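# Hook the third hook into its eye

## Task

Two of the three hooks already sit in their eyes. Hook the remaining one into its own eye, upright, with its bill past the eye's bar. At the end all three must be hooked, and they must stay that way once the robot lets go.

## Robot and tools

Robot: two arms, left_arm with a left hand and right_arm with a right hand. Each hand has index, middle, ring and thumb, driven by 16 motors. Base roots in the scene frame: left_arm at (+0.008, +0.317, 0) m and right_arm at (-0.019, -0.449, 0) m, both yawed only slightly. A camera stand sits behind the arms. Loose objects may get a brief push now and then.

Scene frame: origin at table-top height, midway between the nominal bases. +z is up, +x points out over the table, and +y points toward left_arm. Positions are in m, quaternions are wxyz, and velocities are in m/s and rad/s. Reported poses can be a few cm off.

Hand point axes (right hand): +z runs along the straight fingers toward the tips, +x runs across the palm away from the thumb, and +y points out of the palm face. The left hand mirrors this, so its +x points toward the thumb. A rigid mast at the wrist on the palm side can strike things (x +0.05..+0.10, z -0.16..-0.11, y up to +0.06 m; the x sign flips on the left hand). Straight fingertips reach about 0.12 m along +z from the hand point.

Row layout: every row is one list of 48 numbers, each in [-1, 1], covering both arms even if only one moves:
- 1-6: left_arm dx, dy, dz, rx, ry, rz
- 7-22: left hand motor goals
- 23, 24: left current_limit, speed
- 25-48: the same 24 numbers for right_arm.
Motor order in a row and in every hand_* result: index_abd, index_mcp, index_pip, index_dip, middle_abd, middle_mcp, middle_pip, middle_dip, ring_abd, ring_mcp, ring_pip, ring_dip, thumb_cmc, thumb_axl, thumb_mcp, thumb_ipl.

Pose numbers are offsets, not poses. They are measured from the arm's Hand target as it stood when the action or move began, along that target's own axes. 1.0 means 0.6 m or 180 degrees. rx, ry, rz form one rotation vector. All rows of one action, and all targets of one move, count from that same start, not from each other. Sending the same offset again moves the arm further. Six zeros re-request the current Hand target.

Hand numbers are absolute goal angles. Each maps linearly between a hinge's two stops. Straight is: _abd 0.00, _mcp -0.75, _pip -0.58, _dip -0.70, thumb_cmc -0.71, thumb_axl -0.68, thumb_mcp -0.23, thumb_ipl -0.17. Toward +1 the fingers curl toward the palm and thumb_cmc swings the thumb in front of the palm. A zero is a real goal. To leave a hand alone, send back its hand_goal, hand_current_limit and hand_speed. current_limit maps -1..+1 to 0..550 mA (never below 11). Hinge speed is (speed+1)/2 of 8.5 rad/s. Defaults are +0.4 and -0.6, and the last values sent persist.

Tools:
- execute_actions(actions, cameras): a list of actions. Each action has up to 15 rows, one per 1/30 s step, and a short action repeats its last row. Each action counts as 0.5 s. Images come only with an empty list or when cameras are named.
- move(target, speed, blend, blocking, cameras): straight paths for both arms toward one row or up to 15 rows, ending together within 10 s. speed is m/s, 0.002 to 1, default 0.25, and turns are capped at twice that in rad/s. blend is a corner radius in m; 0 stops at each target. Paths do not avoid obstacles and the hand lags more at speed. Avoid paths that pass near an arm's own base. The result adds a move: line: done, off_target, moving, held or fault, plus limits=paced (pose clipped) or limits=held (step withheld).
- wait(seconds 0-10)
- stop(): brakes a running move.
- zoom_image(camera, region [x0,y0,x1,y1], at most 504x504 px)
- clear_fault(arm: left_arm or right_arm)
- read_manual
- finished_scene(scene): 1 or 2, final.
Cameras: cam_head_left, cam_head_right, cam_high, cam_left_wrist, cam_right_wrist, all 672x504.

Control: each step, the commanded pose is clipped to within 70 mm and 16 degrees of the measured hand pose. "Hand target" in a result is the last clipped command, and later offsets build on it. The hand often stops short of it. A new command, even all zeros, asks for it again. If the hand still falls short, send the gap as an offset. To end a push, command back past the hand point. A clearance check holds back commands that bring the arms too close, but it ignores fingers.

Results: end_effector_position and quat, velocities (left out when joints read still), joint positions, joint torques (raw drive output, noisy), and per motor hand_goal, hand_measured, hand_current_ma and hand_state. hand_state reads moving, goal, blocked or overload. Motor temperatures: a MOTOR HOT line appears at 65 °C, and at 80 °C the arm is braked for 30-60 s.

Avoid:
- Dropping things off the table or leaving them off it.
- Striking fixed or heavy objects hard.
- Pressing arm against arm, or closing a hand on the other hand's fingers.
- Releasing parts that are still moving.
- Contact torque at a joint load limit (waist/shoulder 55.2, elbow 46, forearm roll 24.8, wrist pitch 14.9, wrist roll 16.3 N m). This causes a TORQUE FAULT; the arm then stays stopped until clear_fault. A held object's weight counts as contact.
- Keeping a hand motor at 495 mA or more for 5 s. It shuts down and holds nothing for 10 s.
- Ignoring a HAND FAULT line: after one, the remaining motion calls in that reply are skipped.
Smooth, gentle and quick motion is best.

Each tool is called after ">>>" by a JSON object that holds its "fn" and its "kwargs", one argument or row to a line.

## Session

>>> {"fn": "execute_actions", "kwargs": {
  "actions": []
}}

Scene clock: 0.00 s.
left_arm: end_effector_position=(+0.5697, -0.2454, +0.1897) hand_goal=(+0.000, -0.754, -0.576, -0.696, +0.000, -0.754, -0.576, -0.696, +0.000, -0.754, -0.576, -0.696, -0.714, -0.678, -0.226, -0.168) hand_measured=(+0.000, -0.754, -0.576, -0.696, +0.000, -0.754, -0.576, -0.696, +0.000, -0.754, -0.576, -0.696, -0.714, -0.678, -0.226, -0.168) hand_current_ma=(+0, +0, +0, +0, +0, +0, +0, +0, +0, +0, +0, +0, +0, +0, +0, +0) hand_state=(goal, goal, goal, goal, goal, goal, goal, goal, goal, goal, goal, goal, goal, goal, goal, goal) hand_current_limit=0.40 hand_speed=-0.60 end_effector_quat_wxyz=(-0.258, -0.382, -0.553, +0.694) | right_arm: end_effector_position=(+0.7746, -0.3667, +0.3653) hand_goal=(+0.000, -0.754, -0.576, -0.696, +0.000, -0.754, -0.576, -0.696, +0.000, -0.754, -0.576, -0.696, -0.714, -0.678, -0.226, -0.168) hand_measured=(+0.000, -0.754, -0.576, -0.696, +0.000, -0.754, -0.576, -0.696, +0.000, -0.754, -0.576, -0.696, -0.714, -0.678, -0.226, -0.168) hand_current_ma=(+0, +0, +0, +0, +0, +0, +0, +0, +0, +0, +0, +0, +0, +0, +0, +0) hand_state=(goal, goal, goal, goal, goal, goal, goal, goal, goal, goal, goal, goal, goal, goal, goal, goal) hand_current_limit=0.40 hand_speed=-0.60 end_effector_quat_wxyz=(+0.187, +0.146, +0.639, +0.732)
Joint positions: left_arm=[-0.552 -1.046 -1.479 -1.866 -1.542 2.116] | right_arm=[-0.147 -1.089 -1.61 1.938 -1.527 -1.108]
Joint velocities: within noise
Joint torques (N m): no reading
Motor temperatures (°C): left_arm=[37 31 36 34 33 37] | right_arm=[41 37 41 36 37 32]
Hand target: left_arm +0.5697, -0.2454, +0.1897; -0.258, -0.382, -0.553, +0.694 | right_arm +0.7746, -0.3667, +0.3653; +0.187, +0.146, +0.639, +0.732
camera_calibration:
cam_left_wrist: T_world_to_cam=[[-0.0122627, 0.120932, 0.992585, -0.190198], [-0.495686, 0.86137, -0.111069, 0.466125], [-0.868415, -0.493372, 0.0493817, 0.488706], [0, 0, 0, 1]] pos_world=[0.653119, -0.137391, 0.216426]
cam_right_wrist: T_world_to_cam=[[0.666575, -0.451398, 0.593227, -0.866448], [0.0605962, -0.760364, -0.646664, -0.139712], [0.742971, 0.466997, -0.479487, -0.104946], [0, 0, 0, 1]] pos_world=[0.66399, -0.448335, 0.373333]

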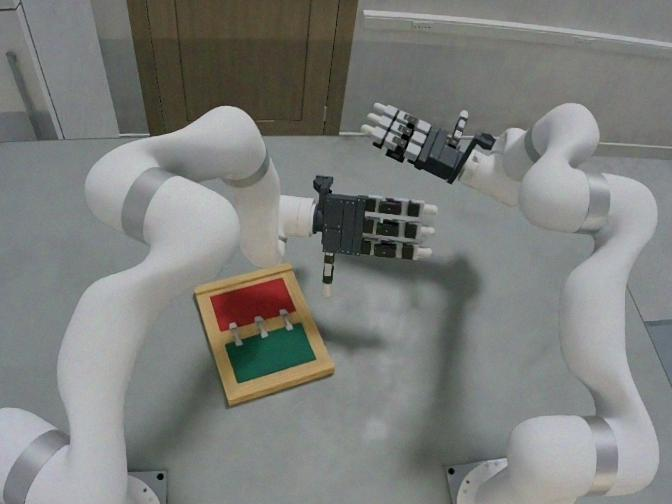

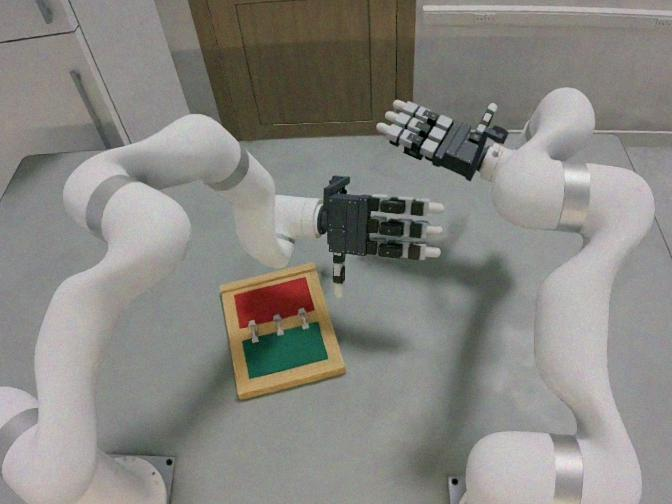

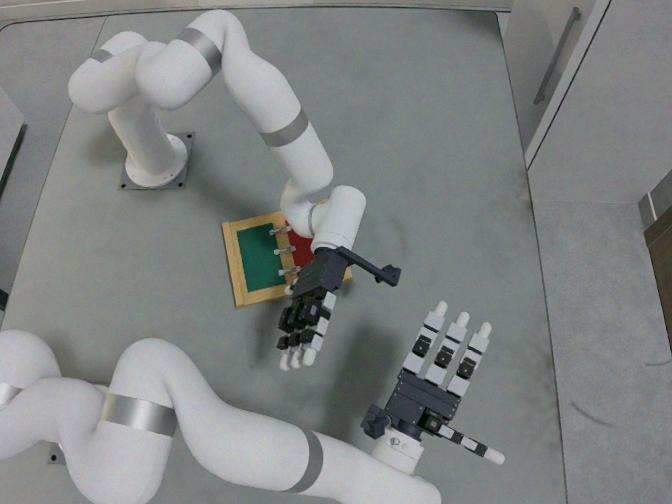

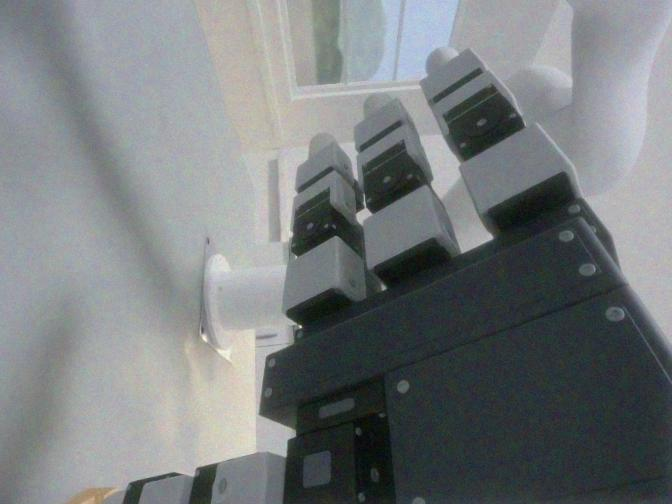

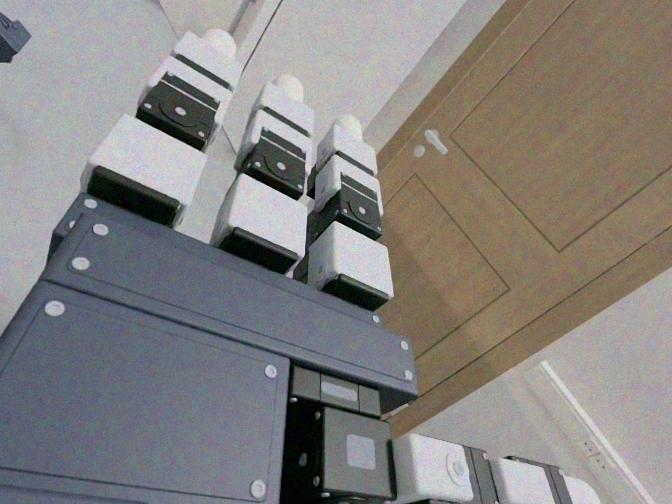

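>>> {"fn": "zoom_image", "kwargs": {
  "camera": "cam_head_left",
  "region": [185, 255, 345, 415]
}}

>>> {"fn": "zoom_image", "kwargs": {
  "camera": "cam_head_right",
  "region": [210, 255, 350, 405]
}}

>>> {"fn": "zoom_image", "kwargs": {
  "camera": "cam_high",
  "region": [215, 195, 365, 315]
}}

Scaled by 3.150.

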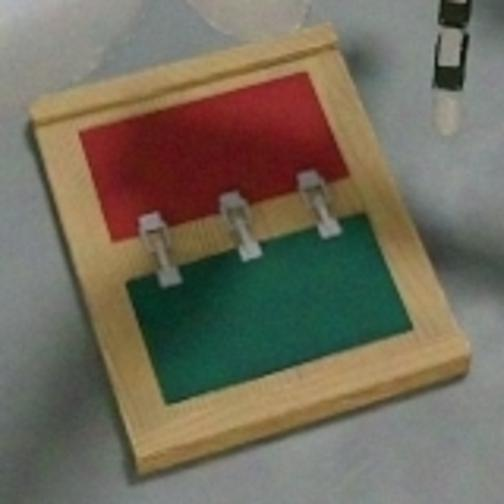

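Scaled by 3.360.

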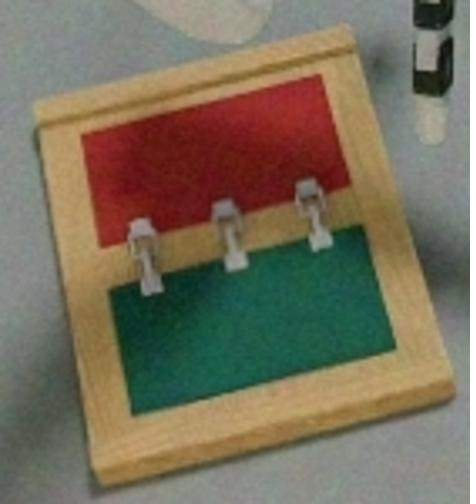

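Scaled by 3.360.

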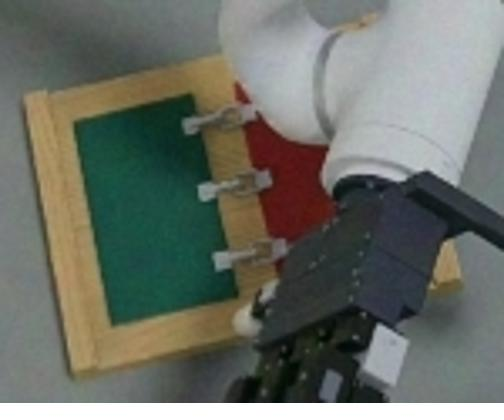

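>>> {"fn": "move", "kwargs": {
  "target": [
    [-0.2039,-0.1426,0.0242,0,0,0,-0.36,-0.754,0.08,-0.043,0.36,-0.754,0.08,-0.043,0,0.2,0.71,0.6,-0.714,-0.678,-0.226,-0.168,0.4,-0.6,0,0,0,0,0,0,0,-0.754,-0.576,-0.696,0,-0.754,-0.576,-0.696,0,-0.754,-0.576,-0.696,-0.714,-0.678,-0.226,-0.168,0.4,-0.6],
    [0.0185,-0.552,-0.5103,-0.4078,0.0307,-0.3433,-0.36,-0.754,0.08,-0.043,0.36,-0.754,0.08,-0.043,0,0.2,0.71,0.6,-0.714,-0.678,-0.226,-0.168,0.4,-0.6,0,0,0,0,0,0,0,-0.754,-0.576,-0.696,0,-0.754,-0.576,-0.696,0,-0.754,-0.576,-0.696,-0.714,-0.678,-0.226,-0.168,0.4,-0.6]
  ],
  "speed": [0.2,0.3],
  "blend": [0.03,0],
  "cameras": ["all"]
}}

Scene clock: 8.43 s.
left_arm: end_effector_position=(+0.3800, +0.1353, +0.3401) hand_goal=(-0.360, -0.754, +0.080, -0.044, +0.360, -0.754, +0.080, -0.044, +0.000, +0.200, +0.710, +0.600, -0.714, -0.678, -0.226, -0.168) hand_measured=(-0.360, -0.748, +0.078, -0.048, +0.356, -0.748, +0.078, -0.046, +0.000, +0.196, +0.704, +0.598, -0.710, -0.678, -0.224, -0.168) hand_current_ma=(+0, +11, -3, -6, -9, +11, -2, -5, +0, -6, -12, -4, +10, +1, +3, +0) hand_state=(goal, goal, goal, goal, goal, goal, goal, goal, goal, goal, goal, goal, goal, goal, goal, goal) hand_current_limit=0.40 hand_speed=-0.60 end_effector_quat_wxyz=(+0.034, -0.126, +0.958, -0.257) | right_arm: end_effector_position=(+0.7746, -0.3667, +0.3653) hand_goal=(+0.000, -0.754, -0.576, -0.696, +0.000, -0.754, -0.576, -0.696, +0.000, -0.754, -0.576, -0.696, -0.714, -0.678, -0.226, -0.168) hand_measured=(+0.000, -0.762, -0.576, -0.696, +0.000, -0.762, -0.576, -0.696, +0.000, -0.762, -0.576, -0.696, -0.720, -0.678, -0.226, -0.168) hand_current_ma=(+0, -31, -3, +0, +0, -35, -3, +0, +0, -33, -3, +0, -25, +3, +1, +1) hand_state=(goal, goal, goal, goal, goal, goal, goal, goal, goal, goal, goal, goal, goal, goal, goal, goal) hand_current_limit=0.40 hand_speed=-0.60 end_effector_quat_wxyz=(+0.187, +0.146, +0.639, +0.732)
Joint positions: left_arm=[-0.372 0.011 -0.81 -0.753 -0.642 -0.037] | right_arm=[-0.147 -1.089 -1.61 1.938 -1.527 -1.108]
Joint torques (N m): left_arm=[-1.56 18.4 -15.99 -0.09 -0.36 -0.28] | right_arm=[-0.93 53.63 -20.82 1.96 -1.3 -0.09]
Hand target: left_arm +0.3800, +0.1353, +0.3401; +0.034, -0.126, +0.958, -0.257 | right_arm +0.7746, -0.3667, +0.3653; +0.187, +0.146, +0.639, +0.732
Off the commanded pose: left_arm 0.000 m, 0 deg | right_arm 0.000 m, 0 deg.
move: done
camera_calibration:
cam_left_wrist: T_world_to_cam=[[0.900873, -0.293726, 0.319612, -0.449857], [-0.388791, -0.218527, 0.895035, -0.175823], [-0.193051, -0.930576, -0.311063, 0.429495], [0, 0, 0, 1]] pos_world=[0.41982, 0.229121, 0.434747]
cam_right_wrist: T_world_to_cam=[[0.666575, -0.451398, 0.593227, -0.866448], [0.0605962, -0.760364, -0.646664, -0.139712], [0.742971, 0.466997, -0.479487, -0.104946], [0, 0, 0, 1]] pos_world=[0.66399, -0.448335, 0.373333]

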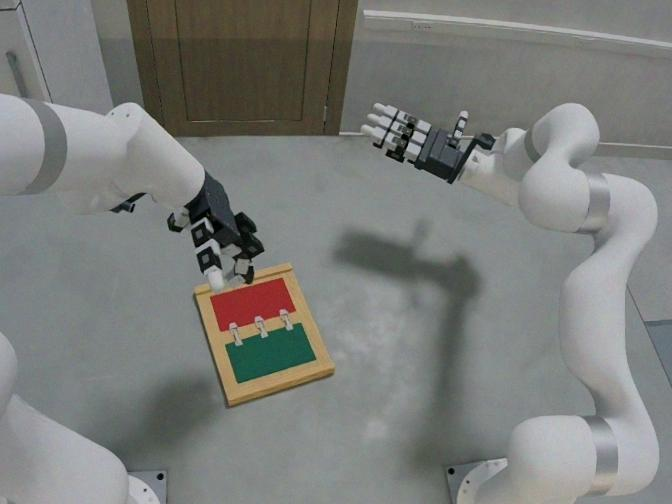

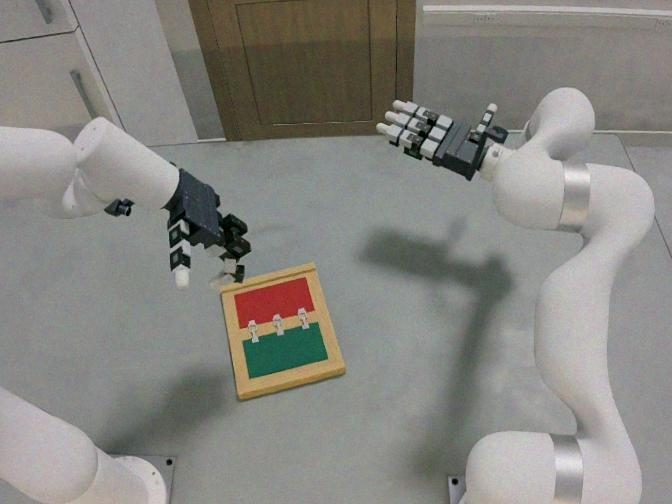

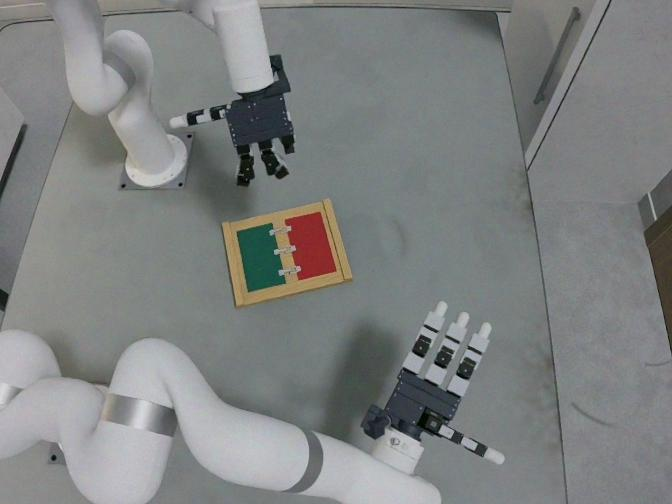

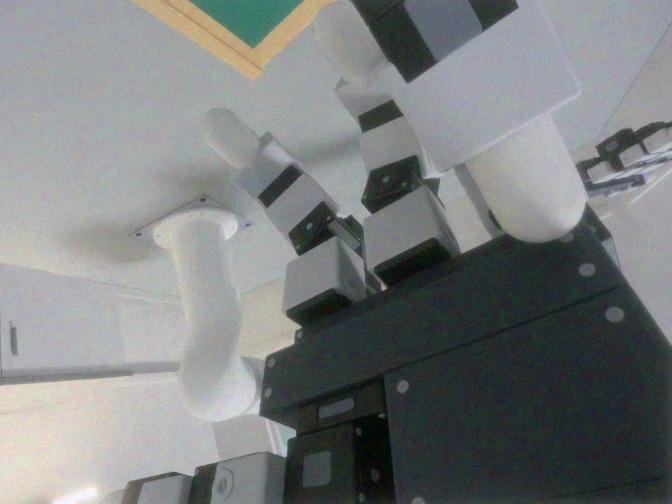

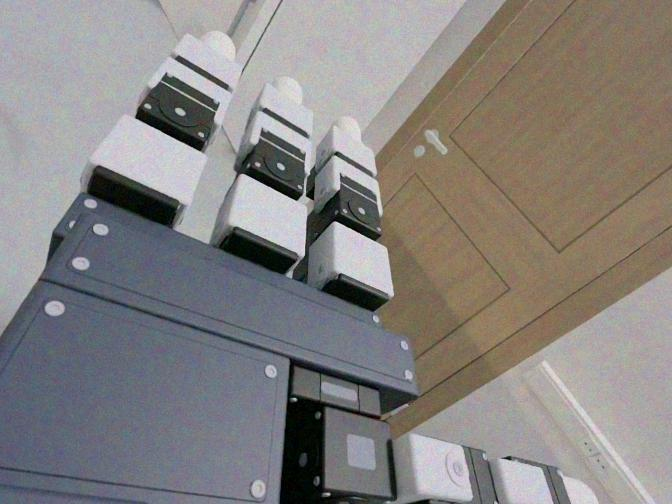

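>>> {"fn": "zoom_image", "kwargs": {
  "camera": "cam_high",
  "region": [215, 195, 365, 315]
}}

>>> {"fn": "zoom_image", "kwargs": {
  "camera": "cam_head_left",
  "region": [220, 300, 310, 360]
}}

>>> {"fn": "zoom_image", "kwargs": {
  "camera": "cam_high",
  "region": [260, 215, 320, 285]
}}

Scaled by 3.360.

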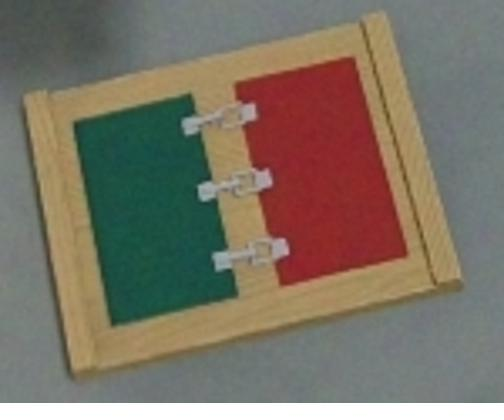

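Scaled by 5.600.

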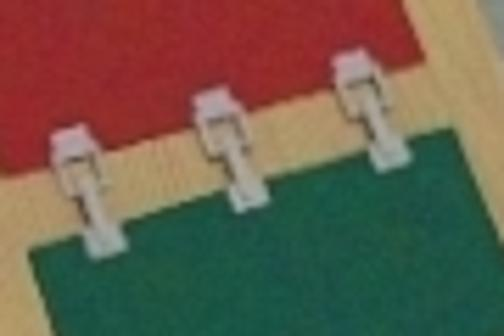

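Scaled by 7.200.

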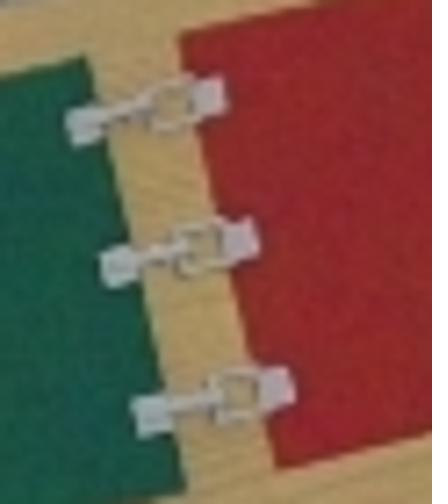

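>>> {"fn": "move", "kwargs": {
  "target": [0.0008,0.2532,0.2387,0,0,0,-0.36,-0.754,0.08,-0.043,0.36,-0.754,0.08,-0.043,0,0.2,0.71,0.6,-0.714,-0.678,-0.226,-0.168,0.4,-0.6,0,0,0,0,0,0,0,-0.754,-0.576,-0.696,0,-0.754,-0.576,-0.696,0,-0.754,-0.576,-0.696,-0.714,-0.678,-0.226,-0.168,0.4,-0.6],
  "speed": 0.25,
  "cameras": ["cam_left_wrist"]
}}

>>> {"fn": "zoom_image", "kwargs": {
  "camera": "cam_left_wrist",
  "region": [180, 0, 400, 140]
}}

Scene clock: 11.33 s.
left_arm: end_effector_position=(+0.3642, +0.1931, +0.1400) hand_goal=(-0.360, -0.754, +0.080, -0.044, +0.360, -0.754, +0.080, -0.044, +0.000, +0.200, +0.710, +0.600, -0.714, -0.678, -0.226, -0.168) hand_measured=(-0.360, -0.748, +0.078, -0.048, +0.356, -0.748, +0.078, -0.046, +0.000, +0.196, +0.704, +0.598, -0.710, -0.678, -0.224, -0.168) hand_current_ma=(+0, +11, -3, -6, -8, +11, -2, -5, +0, -8, -12, -4, +10, +1, +4, +0) hand_state=(goal, goal, goal, goal, goal, goal, goal, goal, goal, goal, goal, goal, goal, goal, goal, goal) hand_current_limit=0.40 hand_speed=-0.60 end_effector_quat_wxyz=(+0.034, -0.126, +0.958, -0.257) | right_arm: end_effector_position=(+0.7746, -0.3667, +0.3653) hand_goal=(+0.000, -0.754, -0.576, -0.696, +0.000, -0.754, -0.576, -0.696, +0.000, -0.754, -0.576, -0.696, -0.714, -0.678, -0.226, -0.168) hand_measured=(+0.000, -0.762, -0.576, -0.696, +0.000, -0.762, -0.576, -0.696, +0.000, -0.762, -0.576, -0.696, -0.720, -0.678, -0.226, -0.168) hand_current_ma=(+0, -31, -3, +0, +0, -35, -3, +0, +0, -33, -3, +0, -25, +3, +1, +1) hand_state=(goal, goal, goal, goal, goal, goal, goal, goal, goal, goal, goal, goal, goal, goal, goal, goal) hand_current_limit=0.40 hand_speed=-0.60 end_effector_quat_wxyz=(+0.187, +0.146, +0.639, +0.732)
Joint positions: left_arm=[-0.243 -0.29 -0.583 -1.509 -0.46 0.958] | right_arm=[-0.147 -1.089 -1.61 1.938 -1.527 -1.108]
Joint torques (N m): left_arm=[1.4 33.44 -8.92 -2.17 -0.84 0.29] | right_arm=[-0.43 53.13 -19.68 1.79 -1.33 -0.19]
Hand target: left_arm +0.3642, +0.1931, +0.1401; +0.034, -0.126, +0.958, -0.257 | right_arm +0.7746, -0.3667, +0.3653; +0.187, +0.146, +0.639, +0.732
Off the commanded pose: left_arm 0.000 m, 0 deg | right_arm 0.000 m, 0 deg.
move: done
camera_calibration:
cam_left_wrist: T_world_to_cam=[[0.900857, -0.293809, 0.319583, -0.354654], [-0.388782, -0.218491, 0.895048, 0.00974492], [-0.193147, -0.930558, -0.311057, 0.418021], [0, 0, 0, 1]] pos_world=[0.404021, 0.286921, 0.234647]
Images, in order (width x height): cam_left_wrist 672x504.

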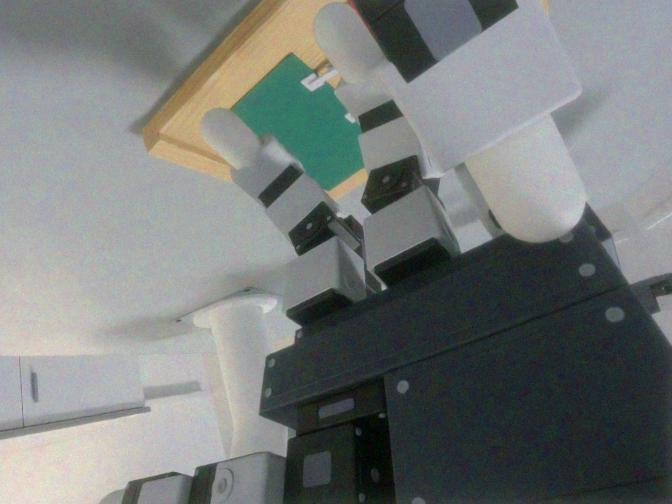

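Scaled by 2.291.

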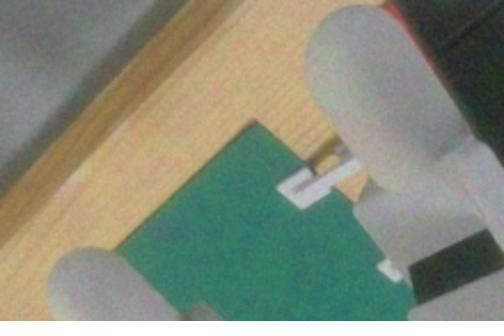

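>>> {"fn": "move", "kwargs": {
  "target": [0,-0.0963,0.1325,0,0,0,-0.36,-0.754,0.08,-0.043,0.36,-0.754,0.08,-0.043,0,0.2,0.71,0.6,-0.714,-0.678,-0.226,-0.168,0.4,-0.6,0,0,0,0,0,0,0,-0.754,-0.576,-0.696,0,-0.754,-0.576,-0.696,0,-0.754,-0.576,-0.696,-0.714,-0.678,-0.226,-0.168,0.4,-0.6],
  "speed": 0.15,
  "cameras": ["cam_left_wrist"]
}}

>>> {"fn": "zoom_image", "kwargs": {
  "camera": "cam_left_wrist",
  "region": [200, 0, 400, 180]
}}

Scene clock: 13.23 s.
left_arm: end_effector_position=(+0.3874, +0.1064, +0.1001) hand_goal=(-0.360, -0.754, +0.080, -0.044, +0.360, -0.754, +0.080, -0.044, +0.000, +0.200, +0.710, +0.600, -0.714, -0.678, -0.226, -0.168) hand_measured=(-0.360, -0.748, +0.078, -0.048, +0.356, -0.748, +0.078, -0.046, +0.000, +0.196, +0.704, +0.598, -0.710, -0.678, -0.224, -0.168) hand_current_ma=(+0, +11, -3, -6, -8, +11, -2, -5, +0, -9, -12, -4, +10, +1, +4, +0) hand_state=(goal, goal, goal, goal, goal, goal, goal, goal, goal, goal, goal, goal, goal, goal, goal, goal) hand_current_limit=0.40 hand_speed=-0.60 end_effector_quat_wxyz=(+0.034, -0.126, +0.958, -0.257) | right_arm: end_effector_position=(+0.7746, -0.3667, +0.3653) hand_goal=(+0.000, -0.754, -0.576, -0.696, +0.000, -0.754, -0.576, -0.696, +0.000, -0.754, -0.576, -0.696, -0.714, -0.678, -0.226, -0.168) hand_measured=(+0.000, -0.762, -0.576, -0.696, +0.000, -0.762, -0.576, -0.696, +0.000, -0.762, -0.576, -0.696, -0.720, -0.678, -0.226, -0.168) hand_current_ma=(+0, -31, -3, +0, +0, -35, -3, +0, +0, -33, -3, +0, -25, +3, +1, +1) hand_state=(goal, goal, goal, goal, goal, goal, goal, goal, goal, goal, goal, goal, goal, goal, goal, goal) hand_current_limit=0.40 hand_speed=-0.60 end_effector_quat_wxyz=(+0.187, +0.146, +0.639, +0.732)
Joint positions: left_arm=[-0.43 -0.477 -0.72 -1.803 -0.415 1.084] | right_arm=[-0.147 -1.089 -1.61 1.938 -1.527 -1.108]
Joint torques (N m): left_arm=[-1.58 31.29 -10.51 -2.58 -0.31 0.23] | right_arm=[-0.4 52.56 -19.64 1.27 -1.39 -0.1]
Hand target: left_arm +0.3874, +0.1064, +0.1001; +0.034, -0.126, +0.958, -0.257 | right_arm +0.7746, -0.3667, +0.3653; +0.187, +0.146, +0.639, +0.732
Off the commanded pose: left_arm 0.000 m, 0 deg | right_arm 0.000 m, 0 deg.
move: done
camera_calibration:
cam_left_wrist: T_world_to_cam=[[0.900873, -0.293726, 0.319612, -0.388334], [-0.388791, -0.218527, 0.895035, 0.0355254], [-0.193051, -0.930576, -0.311063, 0.329282], [0, 0, 0, 1]] pos_world=[0.42722, 0.200121, 0.194747]
Images, in order (width x height): cam_left_wrist 672x504.

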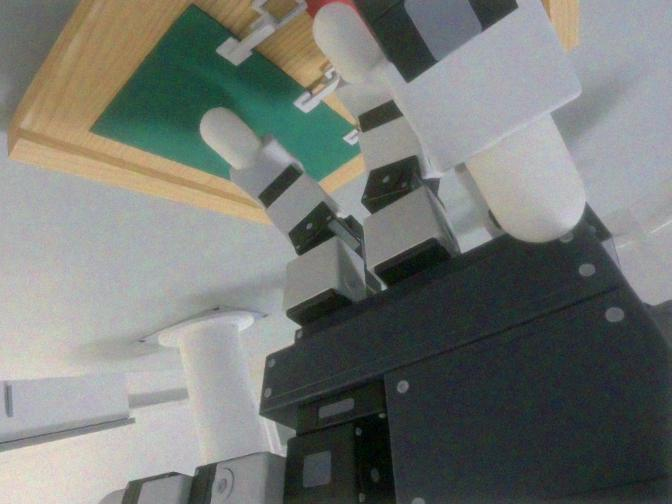

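Scaled by 2.520.

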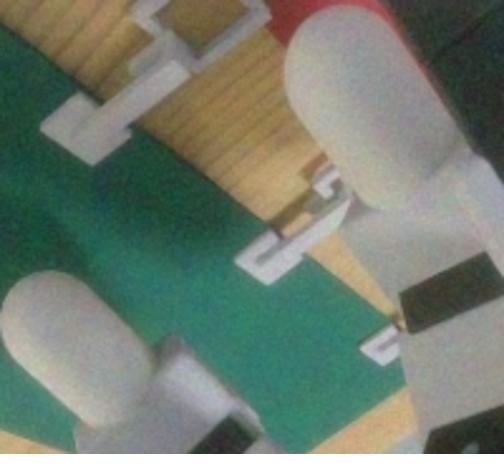

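>>> {"fn": "move", "kwargs": {
  "target": [0,-0.0722,0.0417,0,0,0,-0.36,-0.754,0.08,-0.043,0.36,-0.754,0.08,-0.043,0,0.2,0.71,0.6,-0.714,-0.678,-0.226,-0.168,0.4,-0.6,0,0,0,0,0,0,0,-0.754,-0.576,-0.696,0,-0.754,-0.576,-0.696,0,-0.754,-0.576,-0.696,-0.714,-0.678,-0.226,-0.168,0.4,-0.6],
  "speed": 0.15,
  "cameras": ["cam_left_wrist"]
}}

>>> {"fn": "zoom_image", "kwargs": {
  "camera": "cam_left_wrist",
  "region": [180, 0, 380, 180]
}}

Scene clock: 14.73 s.
left_arm: end_effector_position=(+0.4003, +0.0580, +0.1001) hand_goal=(-0.360, -0.754, +0.080, -0.044, +0.360, -0.754, +0.080, -0.044, +0.000, +0.200, +0.710, +0.600, -0.714, -0.678, -0.226, -0.168) hand_measured=(-0.360, -0.748, +0.078, -0.048, +0.356, -0.748, +0.078, -0.046, +0.000, +0.196, +0.704, +0.598, -0.710, -0.678, -0.224, -0.168) hand_current_ma=(+0, +11, -3, -6, -8, +11, -2, -5, +0, -9, -12, -4, +10, +1, +4, +0) hand_state=(goal, goal, goal, goal, goal, goal, goal, goal, goal, goal, goal, goal, goal, goal, goal, goal) hand_current_limit=0.40 hand_speed=-0.60 end_effector_quat_wxyz=(+0.034, -0.126, +0.958, -0.257) | right_arm: end_effector_position=(+0.7746, -0.3667, +0.3653) hand_goal=(+0.000, -0.754, -0.576, -0.696, +0.000, -0.754, -0.576, -0.696, +0.000, -0.754, -0.576, -0.696, -0.714, -0.678, -0.226, -0.168) hand_measured=(+0.000, -0.762, -0.576, -0.696, +0.000, -0.762, -0.576, -0.696, +0.000, -0.762, -0.576, -0.696, -0.720, -0.678, -0.226, -0.168) hand_current_ma=(+0, -31, -3, +0, +0, -35, -3, +0, +0, -33, -3, +0, -25, +3, +1, +1) hand_state=(goal, goal, goal, goal, goal, goal, goal, goal, goal, goal, goal, goal, goal, goal, goal, goal) hand_current_limit=0.40 hand_speed=-0.60 end_effector_quat_wxyz=(+0.187, +0.146, +0.639, +0.732)
Joint positions: left_arm=[-0.516 -0.53 -0.813 -1.808 -0.384 1] | right_arm=[-0.147 -1.089 -1.61 1.938 -1.527 -1.108]
Joint torques (N m): left_arm=[-1.95 34.76 -10.68 -0.24 -0.24 -0.32] | right_arm=[-1.37 54.82 -20.24 1.68 -1.38 -0.11]
Hand target: left_arm +0.4003, +0.0580, +0.1001; +0.034, -0.126, +0.958, -0.257 | right_arm +0.7746, -0.3667, +0.3653; +0.187, +0.146, +0.639, +0.732
Off the commanded pose: left_arm 0.000 m, 0 deg | right_arm 0.000 m, 0 deg.
move: done
camera_calibration:
cam_left_wrist: T_world_to_cam=[[0.900885, -0.293719, 0.319585, -0.414144], [-0.388763, -0.218536, 0.895045, 0.0299735], [-0.193051, -0.930576, -0.311064, 0.286825], [0, 0, 0, 1]] pos_world=[0.44012, 0.151821, 0.194747]
Images, in order (width x height): cam_left_wrist 672x504.

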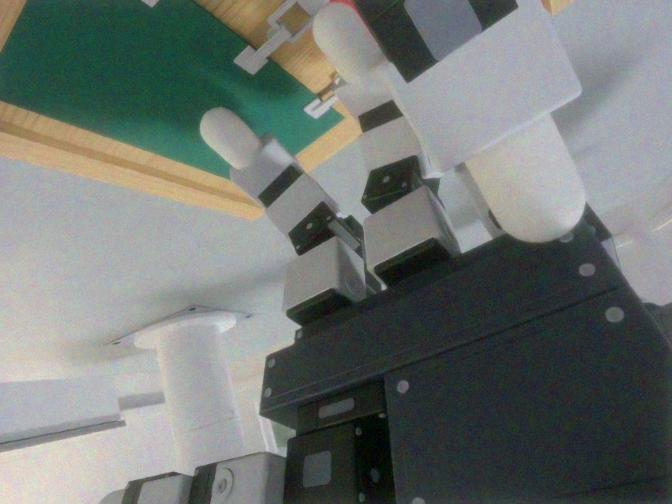

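Scaled by 2.520.

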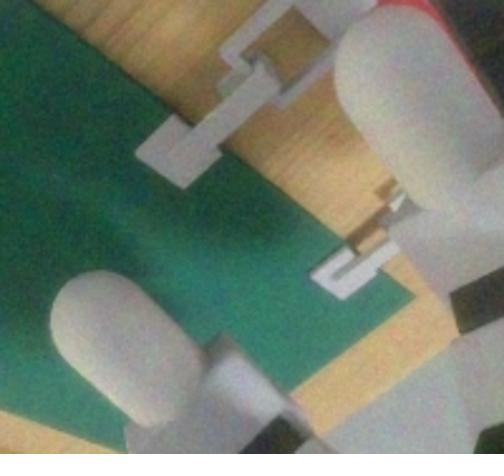

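>>> {"fn": "move", "kwargs": {
  "target": [0,-0.0722,0.0417,0,0,0,-0.36,-0.754,0.08,-0.043,0.36,-0.754,0.08,-0.043,0,0.2,0.71,0.6,-0.714,-0.678,-0.226,-0.168,0.4,-0.6,0,0,0,0,0,0,0,-0.754,-0.576,-0.696,0,-0.754,-0.576,-0.696,0,-0.754,-0.576,-0.696,-0.714,-0.678,-0.226,-0.168,0.4,-0.6],
  "speed": 0.15,
  "cameras": ["cam_left_wrist"]
}}

>>> {"fn": "zoom_image", "kwargs": {
  "camera": "cam_left_wrist",
  "region": [180, 0, 380, 180]
}}

Scene clock: 16.47 s.
left_arm: end_effector_position=(+0.4132, +0.0097, +0.1001) hand_goal=(-0.360, -0.754, +0.080, -0.044, +0.360, -0.754, +0.080, -0.044, +0.000, +0.200, +0.710, +0.600, -0.714, -0.678, -0.226, -0.168) hand_measured=(-0.360, -0.748, +0.078, -0.048, +0.356, -0.748, +0.078, -0.046, +0.000, +0.196, +0.704, +0.598, -0.710, -0.678, -0.224, -0.168) hand_current_ma=(+0, +11, -3, -6, -8, +11, -2, -5, +0, -9, -12, -4, +10, +1, +4, +0) hand_state=(goal, goal, goal, goal, goal, goal, goal, goal, goal, goal, goal, goal, goal, goal, goal, goal) hand_current_limit=0.40 hand_speed=-0.60 end_effector_quat_wxyz=(+0.034, -0.126, +0.958, -0.257) | right_arm: end_effector_position=(+0.7746, -0.3667, +0.3653) hand_goal=(+0.000, -0.754, -0.576, -0.696, +0.000, -0.754, -0.576, -0.696, +0.000, -0.754, -0.576, -0.696, -0.714, -0.678, -0.226, -0.168) hand_measured=(+0.000, -0.762, -0.576, -0.696, +0.000, -0.762, -0.576, -0.696, +0.000, -0.762, -0.576, -0.696, -0.720, -0.678, -0.226, -0.168) hand_current_ma=(+0, -31, -3, +0, +0, -35, -3, +0, +0, -33, -3, +0, -25, +3, +1, +1) hand_state=(goal, goal, goal, goal, goal, goal, goal, goal, goal, goal, goal, goal, goal, goal, goal, goal) hand_current_limit=0.40 hand_speed=-0.60 end_effector_quat_wxyz=(+0.187, +0.146, +0.639, +0.732)
Joint positions: left_arm=[-0.589 -0.589 -0.916 -1.778 -0.352 0.892] | right_arm=[-0.147 -1.089 -1.61 1.938 -1.527 -1.108]
Joint torques (N m): left_arm=[-2.48 37.79 -11.76 0 -0.3 -0.36] | right_arm=[-2.12 53.4 -19.92 0.95 -1.37 -0.15]
Hand target: left_arm +0.4132, +0.0097, +0.1001; +0.034, -0.126, +0.958, -0.257 | right_arm +0.7746, -0.3667, +0.3653; +0.187, +0.146, +0.639, +0.732
Off the commanded pose: left_arm 0.000 m, 0 deg | right_arm 0.000 m, 0 deg.
move: done
camera_calibration:
cam_left_wrist: T_world_to_cam=[[0.900873, -0.293726, 0.319612, -0.439951], [-0.388791, -0.218527, 0.895035, 0.0244464], [-0.193051, -0.930576, -0.311063, 0.244369], [0, 0, 0, 1]] pos_world=[0.45302, 0.103521, 0.194747]
Images, in order (width x height): cam_left_wrist 672x504.

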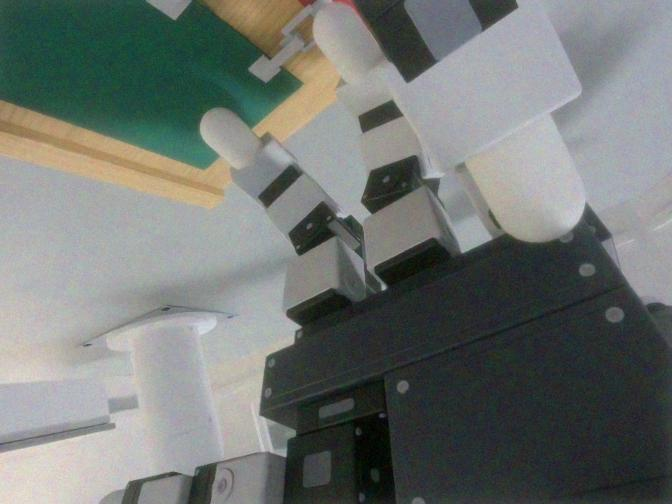

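Scaled by 2.520.

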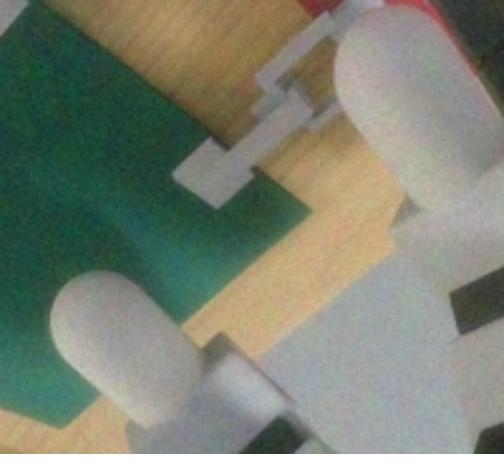

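>>> {"fn": "zoom_image", "kwargs": {
  "camera": "cam_left_wrist",
  "region": [240, 0, 340, 90]
}}

Scaled by 5.040.

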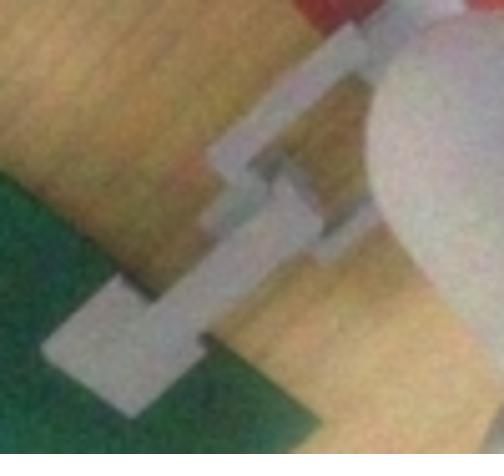

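>>> {"fn": "move", "kwargs": {
  "target": [0,0.1444,-0.0834,0,0,0,-0.36,-0.754,0.08,-0.043,0.36,-0.754,0.08,-0.043,0,0.2,0.71,0.6,-0.714,-0.678,-0.226,-0.168,0.4,-0.6,0,0,0,0,0,0,0,-0.754,-0.576,-0.696,0,-0.754,-0.576,-0.696,0,-0.754,-0.576,-0.696,-0.714,-0.678,-0.226,-0.168,0.4,-0.6],
  "speed": 0.2,
  "cameras": ["cam_left_wrist"]
}}

>>> {"fn": "zoom_image", "kwargs": {
  "camera": "cam_left_wrist",
  "region": [210, 0, 310, 90]
}}

>>> {"fn": "zoom_image", "kwargs": {
  "camera": "cam_left_wrist",
  "region": [285, 50, 365, 120]
}}

Scene clock: 18.77 s.
left_arm: end_effector_position=(+0.3874, +0.1063, +0.1001) hand_goal=(-0.360, -0.754, +0.080, -0.044, +0.360, -0.754, +0.080, -0.044, +0.000, +0.200, +0.710, +0.600, -0.714, -0.678, -0.226, -0.168) hand_measured=(-0.360, -0.748, +0.078, -0.048, +0.356, -0.748, +0.078, -0.046, +0.000, +0.196, +0.704, +0.598, -0.710, -0.678, -0.224, -0.168) hand_current_ma=(+0, +11, -3, -6, -8, +11, -2, -5, +0, -9, -12, -4, +10, +1, +4, +0) hand_state=(goal, goal, goal, goal, goal, goal, goal, goal, goal, goal, goal, goal, goal, goal, goal, goal) hand_current_limit=0.40 hand_speed=-0.60 end_effector_quat_wxyz=(+0.034, -0.126, +0.958, -0.257) | right_arm: end_effector_position=(+0.7746, -0.3667, +0.3653) hand_goal=(+0.000, -0.754, -0.576, -0.696, +0.000, -0.754, -0.576, -0.696, +0.000, -0.754, -0.576, -0.696, -0.714, -0.678, -0.226, -0.168) hand_measured=(+0.000, -0.762, -0.576, -0.696, +0.000, -0.762, -0.576, -0.696, +0.000, -0.762, -0.576, -0.696, -0.720, -0.678, -0.226, -0.168) hand_current_ma=(+0, -31, -3, +0, +0, -35, -3, +0, +0, -33, -3, +0, -25, +3, +1, +1) hand_state=(goal, goal, goal, goal, goal, goal, goal, goal, goal, goal, goal, goal, goal, goal, goal, goal) hand_current_limit=0.40 hand_speed=-0.60 end_effector_quat_wxyz=(+0.187, +0.146, +0.639, +0.732)
Joint positions: left_arm=[-0.43 -0.477 -0.72 -1.803 -0.415 1.084] | right_arm=[-0.147 -1.089 -1.61 1.938 -1.527 -1.108]
Joint torques (N m): left_arm=[0.86 40.05 -8.37 -1.49 -0.81 0.21] | right_arm=[-1.06 53.82 -19.69 1.31 -1.41 0.06]
Hand target: left_arm +0.3874, +0.1064, +0.1001; +0.034, -0.126, +0.958, -0.257 | right_arm +0.7746, -0.3667, +0.3653; +0.187, +0.146, +0.639, +0.732
Off the commanded pose: left_arm 0.000 m, 0 deg | right_arm 0.000 m, 0 deg.
move: done
camera_calibration:
cam_left_wrist: T_world_to_cam=[[0.900857, -0.293809, 0.319583, -0.388305], [-0.388782, -0.218491, 0.895048, 0.035512], [-0.193147, -0.930558, -0.311057, 0.329318], [0, 0, 0, 1]] pos_world=[0.427221, 0.200121, 0.194747]
Images, in order (width x height): cam_left_wrist 672x504.

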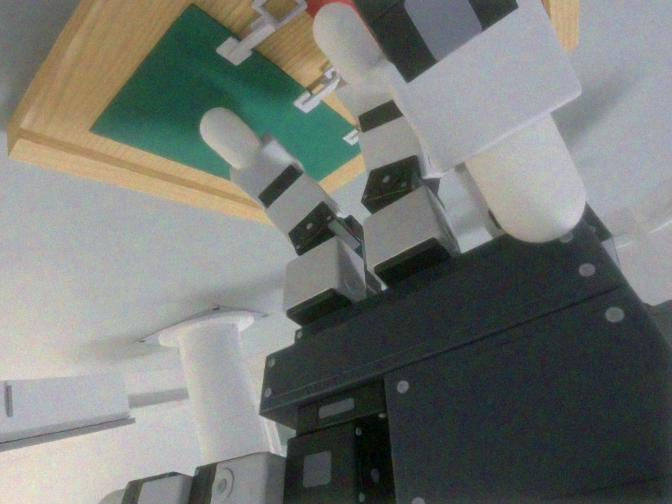

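Scaled by 5.040.

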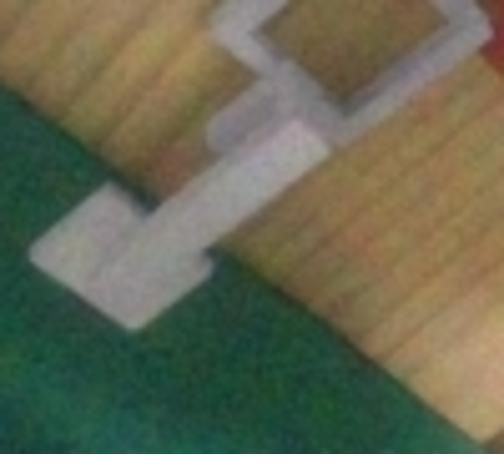

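Scaled by 6.300.

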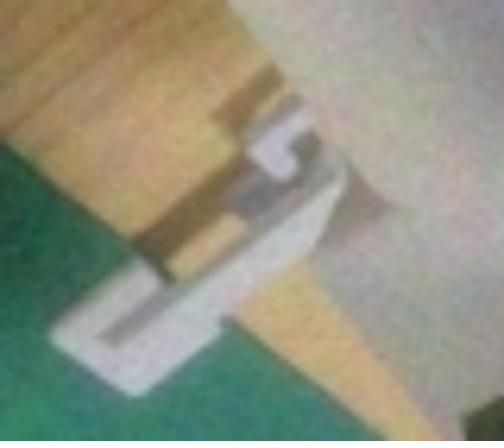

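>>> {"fn": "move", "kwargs": {
  "target": [-0.0139,0.0056,0.0064,0,-0.0033,-0.0058,-0.36,-0.754,0.08,-0.043,0.36,-0.754,0.08,-0.043,0,0.2,0.71,0.6,-0.714,-0.678,-0.226,-0.168,0.6,-0.6,0,0,0,0,0,0,0,-0.754,-0.576,-0.696,0,-0.754,-0.576,-0.696,0,-0.754,-0.576,-0.696,-0.714,-0.678,-0.226,-0.168,0.4,-0.6],
  "speed": 0.1,
  "cameras": ["cam_left_wrist"]
}}

>>> {"fn": "zoom_image", "kwargs": {
  "camera": "cam_left_wrist",
  "region": [190, 0, 330, 120]
}}

Scene clock: 21.57 s.
left_arm: end_effector_position=(+0.3952, +0.1095, +0.0951) hand_goal=(-0.360, -0.754, +0.080, -0.044, +0.360, -0.754, +0.080, -0.044, +0.000, +0.200, +0.710, +0.600, -0.714, -0.678, -0.226, -0.168) hand_measured=(-0.360, -0.748, +0.078, -0.048, +0.356, -0.748, +0.078, -0.046, +0.000, +0.196, +0.704, +0.598, -0.710, -0.678, -0.224, -0.168) hand_current_ma=(+0, +11, -3, -6, -8, +11, -2, -5, +0, -9, -12, -4, +10, +1, +4, +0) hand_state=(goal, goal, goal, goal, goal, goal, goal, goal, goal, goal, goal, goal, goal, goal, goal, goal) hand_current_limit=0.60 hand_speed=-0.60 end_effector_quat_wxyz=(+0.037, -0.136, +0.956, -0.256) | right_arm: end_effector_position=(+0.7746, -0.3667, +0.3653) hand_goal=(+0.000, -0.754, -0.576, -0.696, +0.000, -0.754, -0.576, -0.696, +0.000, -0.754, -0.576, -0.696, -0.714, -0.678, -0.226, -0.168) hand_measured=(+0.000, -0.762, -0.576, -0.696, +0.000, -0.762, -0.576, -0.696, +0.000, -0.762, -0.576, -0.696, -0.720, -0.678, -0.226, -0.168) hand_current_ma=(+0, -31, -3, +0, +0, -35, -3, +0, +0, -33, -3, +0, -25, +3, +1, +1) hand_state=(goal, goal, goal, goal, goal, goal, goal, goal, goal, goal, goal, goal, goal, goal, goal, goal) hand_current_limit=0.40 hand_speed=-0.60 end_effector_quat_wxyz=(+0.187, +0.146, +0.639, +0.732)
Joint positions: left_arm=[-0.417 -0.498 -0.736 -1.823 -0.414 1.097] | right_arm=[-0.147 -1.089 -1.61 1.938 -1.527 -1.108]
Joint torques (N m): left_arm=[2.14 32.61 -10.42 -2.69 -0.28 0.13] | right_arm=[-0.56 53.91 -19.6 1.21 -1.35 -0.21]
Hand target: left_arm +0.3952, +0.1095, +0.0951; +0.037, -0.136, +0.956, -0.256 | right_arm +0.7746, -0.3667, +0.3653; +0.187, +0.146, +0.639, +0.732
Off the commanded pose: left_arm 0.000 m, 0 deg | right_arm 0.000 m, 0 deg.
move: done
camera_calibration:
cam_left_wrist: T_world_to_cam=[[0.906848, -0.274852, 0.319504, -0.397294], [-0.384037, -0.226595, 0.895081, 0.0427182], [-0.173617, -0.934404, -0.311041, 0.324865], [0, 0, 0, 1]] pos_world=[0.433093, 0.204038, 0.189747]
Images, in order (width x height): cam_left_wrist 672x504.

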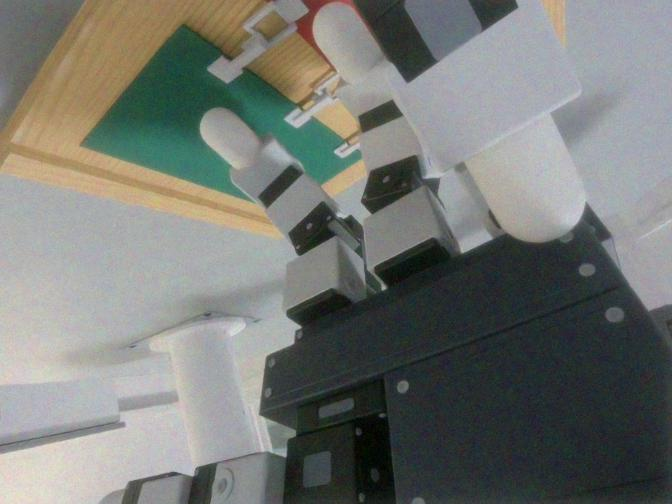

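Scaled by 3.600.

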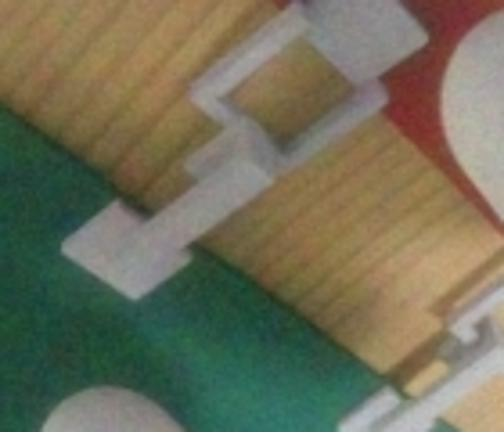

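>>> {"fn": "move", "kwargs": {
  "target": [0.0008,0.0113,0.0228,0,0,0,-0.36,-0.754,0.08,-0.043,0.36,-0.754,0.08,-0.043,0,0.2,0.71,0.6,-0.714,-0.678,-0.226,-0.168,0.6,-0.6,0,0,0,0,0,0,0,-0.754,-0.576,-0.696,0,-0.754,-0.576,-0.696,0,-0.754,-0.576,-0.696,-0.714,-0.678,-0.226,-0.168,0.4,-0.6],
  "speed": 0.05,
  "cameras": ["cam_left_wrist"]
}}

>>> {"fn": "zoom_image", "kwargs": {
  "camera": "cam_left_wrist",
  "region": [190, 0, 390, 180]
}}

Scene clock: 25.50 s.
left_arm: end_effector_position=(+0.3950, +0.1084, +0.0799) hand_goal=(-0.360, -0.754, +0.080, -0.044, +0.360, -0.754, +0.080, -0.044, +0.000, +0.200, +0.710, +0.600, -0.714, -0.678, -0.226, -0.168) hand_measured=(-0.360, -0.748, +0.078, -0.048, +0.356, -0.748, +0.078, -0.046, +0.000, +0.196, +0.704, +0.598, -0.710, -0.678, -0.224, -0.168) hand_current_ma=(+0, +11, -3, -6, -8, +11, -2, -5, +0, -9, -12, -4, +10, +1, +4, +0) hand_state=(goal, goal, goal, goal, goal, goal, goal, goal, goal, goal, goal, goal, goal, goal, goal, goal) hand_current_limit=0.60 hand_speed=-0.60 end_effector_quat_wxyz=(+0.037, -0.136, +0.956, -0.256) | right_arm: end_effector_position=(+0.7746, -0.3667, +0.3653) hand_goal=(+0.000, -0.754, -0.576, -0.696, +0.000, -0.754, -0.576, -0.696, +0.000, -0.754, -0.576, -0.696, -0.714, -0.678, -0.226, -0.168) hand_measured=(+0.000, -0.762, -0.576, -0.696, +0.000, -0.762, -0.576, -0.696, +0.000, -0.762, -0.576, -0.696, -0.720, -0.678, -0.226, -0.168) hand_current_ma=(+0, -31, -3, +0, +0, -35, -3, +0, +0, -33, -3, +0, -25, +3, +1, +1) hand_state=(goal, goal, goal, goal, goal, goal, goal, goal, goal, goal, goal, goal, goal, goal, goal, goal) hand_current_limit=0.40 hand_speed=-0.60 end_effector_quat_wxyz=(+0.187, +0.146, +0.639, +0.732)
Joint positions: left_arm=[-0.419 -0.535 -0.741 -1.897 -0.423 1.175] | right_arm=[-0.147 -1.089 -1.61 1.938 -1.527 -1.108]
Joint torques (N m): left_arm=[-1.99 32.8 -8.99 -2.26 -0.9 0.34] | right_arm=[-1.18 53.38 -19.2 0.89 -1.43 -0.21]
Hand target: left_arm +0.3950, +0.1084, +0.0799; +0.037, -0.136, +0.956, -0.256 | right_arm +0.7746, -0.3667, +0.3653; +0.187, +0.146, +0.639, +0.732
Off the commanded pose: left_arm 0.000 m, 0 deg | right_arm 0.000 m, 0 deg.
move: done
camera_calibration:
cam_left_wrist: T_world_to_cam=[[0.906863, -0.274768, 0.319534, -0.39256], [-0.384045, -0.226631, 0.895069, 0.0560328], [-0.17352, -0.93442, -0.311046, 0.319131], [0, 0, 0, 1]] pos_world=[0.432893, 0.203038, 0.174547]
Images, in order (width x height): cam_left_wrist 672x504.

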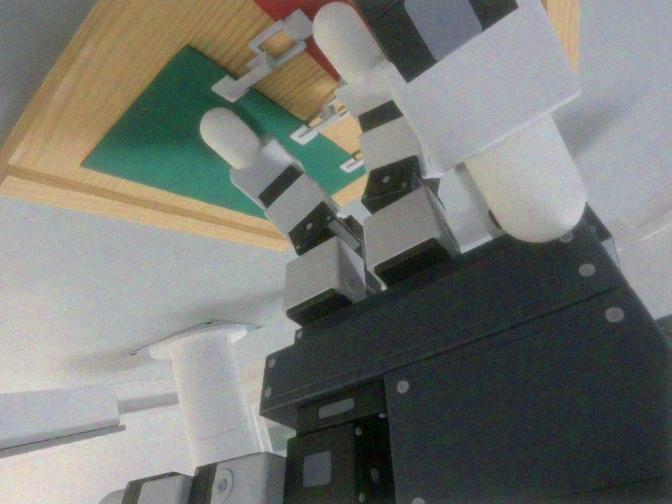

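Scaled by 2.520.

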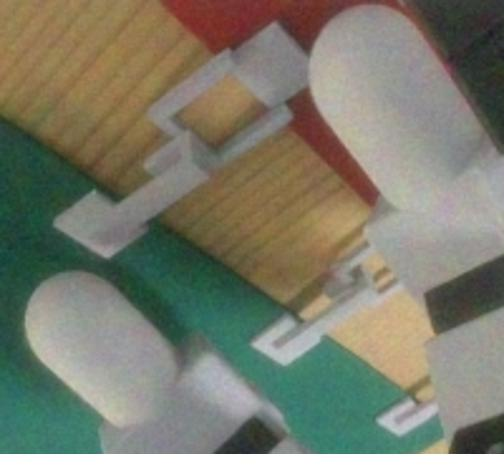

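>>> {"fn": "move", "kwargs": {
  "target": [
    [0,0.0044,0.0077,0,0,0,-0.36,-0.754,0.08,-0.043,0.36,-0.754,0.08,-0.043,0,0.2,0.71,0.6,-0.714,-0.678,-0.226,-0.168,0.75,-0.8,0,0,0,0,0,0,0,-0.754,-0.576,-0.696,0,-0.754,-0.576,-0.696,0,-0.754,-0.576,-0.696,-0.714,-0.678,-0.226,-0.168,0.4,-0.6],
    [0,0.0044,0.0077,0,0,0,-0.22,-0.754,0.08,-0.043,0.24,-0.754,0.08,-0.043,0,0.2,0.71,0.6,-0.714,-0.678,-0.226,-0.168,0.75,-0.85,0,0,0,0,0,0,0,-0.754,-0.576,-0.696,0,-0.754,-0.576,-0.696,0,-0.754,-0.576,-0.696,-0.714,-0.678,-0.226,-0.168,0.4,-0.6]
  ],
  "speed": 0.02,
  "cameras": ["cam_left_wrist"]
}}

>>> {"fn": "zoom_image", "kwargs": {
  "camera": "cam_left_wrist",
  "region": [190, 0, 390, 180]
}}

Scene clock: 27.73 s.
left_arm: end_effector_position=(+0.3950, +0.1084, +0.0746) hand_goal=(-0.220, -0.754, +0.080, -0.044, +0.240, -0.754, +0.080, -0.044, +0.000, +0.200, +0.710, +0.600, -0.714, -0.678, -0.226, -0.168) hand_measured=(-0.272, -0.748, +0.082, -0.040, +0.270, -0.748, +0.082, -0.042, +0.000, +0.196, +0.704, +0.598, -0.710, -0.678, -0.224, -0.168) hand_current_ma=(-151, +12, +4, +6, +75, +12, +2, +3, +0, -9, -12, -4, +10, +1, +4, +0) hand_state=(blocked, goal, goal, goal, blocked, goal, goal, goal, goal, goal, goal, goal, goal, goal, goal, goal) hand_current_limit=0.75 hand_speed=-0.85 end_effector_quat_wxyz=(+0.037, -0.136, +0.956, -0.256) | right_arm: end_effector_position=(+0.7746, -0.3667, +0.3653) hand_goal=(+0.000, -0.754, -0.576, -0.696, +0.000, -0.754, -0.576, -0.696, +0.000, -0.754, -0.576, -0.696, -0.714, -0.678, -0.226, -0.168) hand_measured=(+0.000, -0.762, -0.576, -0.696, +0.000, -0.762, -0.576, -0.696, +0.000, -0.762, -0.576, -0.696, -0.720, -0.678, -0.226, -0.168) hand_current_ma=(+0, -31, -3, +0, +0, -35, -3, +0, +0, -33, -3, +0, -25, +3, +1, +1) hand_state=(goal, goal, goal, goal, goal, goal, goal, goal, goal, goal, goal, goal, goal, goal, goal, goal) hand_current_limit=0.40 hand_speed=-0.60 end_effector_quat_wxyz=(+0.187, +0.146, +0.639, +0.732)
Joint positions: left_arm=[-0.419 -0.549 -0.743 -1.92 -0.427 1.202] | right_arm=[-0.147 -1.089 -1.61 1.938 -1.527 -1.108]
Joint torques (N m): left_arm=[-1.05 33.03 -8.57 -2.52 -0.4 0.21] | right_arm=[0.43 53.37 -19.85 1.18 -1.37 -0.36]
Hand target: left_arm +0.3950, +0.1084, +0.0746; +0.037, -0.136, +0.956, -0.256 | right_arm +0.7746, -0.3667, +0.3653; +0.187, +0.146, +0.639, +0.732
Off the commanded pose: left_arm 0.000 m, 0 deg | right_arm 0.000 m, 0 deg.
move: done
camera_calibration:
cam_left_wrist: T_world_to_cam=[[0.906858, -0.274745, 0.319569, -0.390902], [-0.384054, -0.226539, 0.895088, 0.0607367], [-0.173526, -0.934449, -0.310956, 0.317382], [0, 0, 0, 1]] pos_world=[0.432893, 0.202938, 0.169247]
Images, in order (width x height): cam_left_wrist 672x504.

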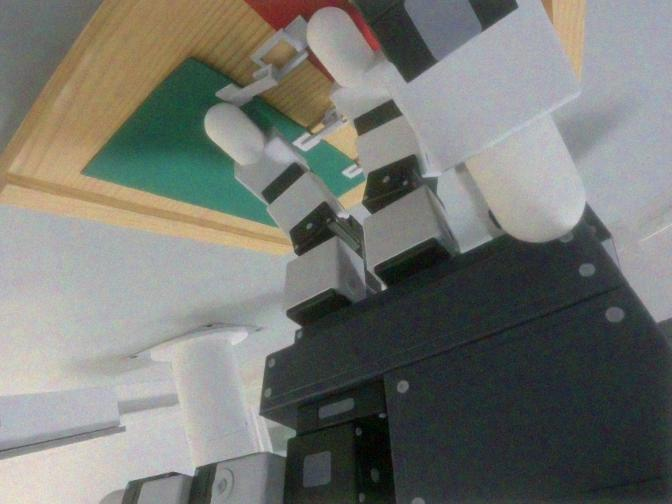

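Scaled by 2.520.

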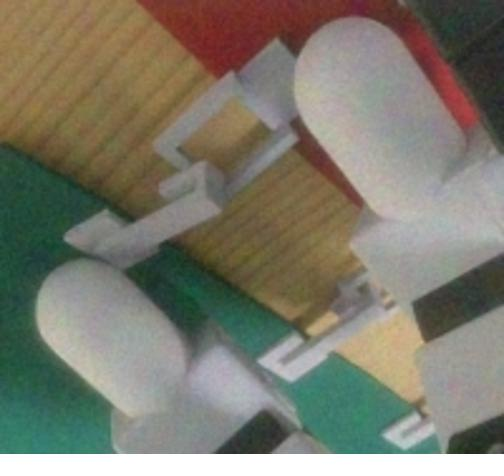

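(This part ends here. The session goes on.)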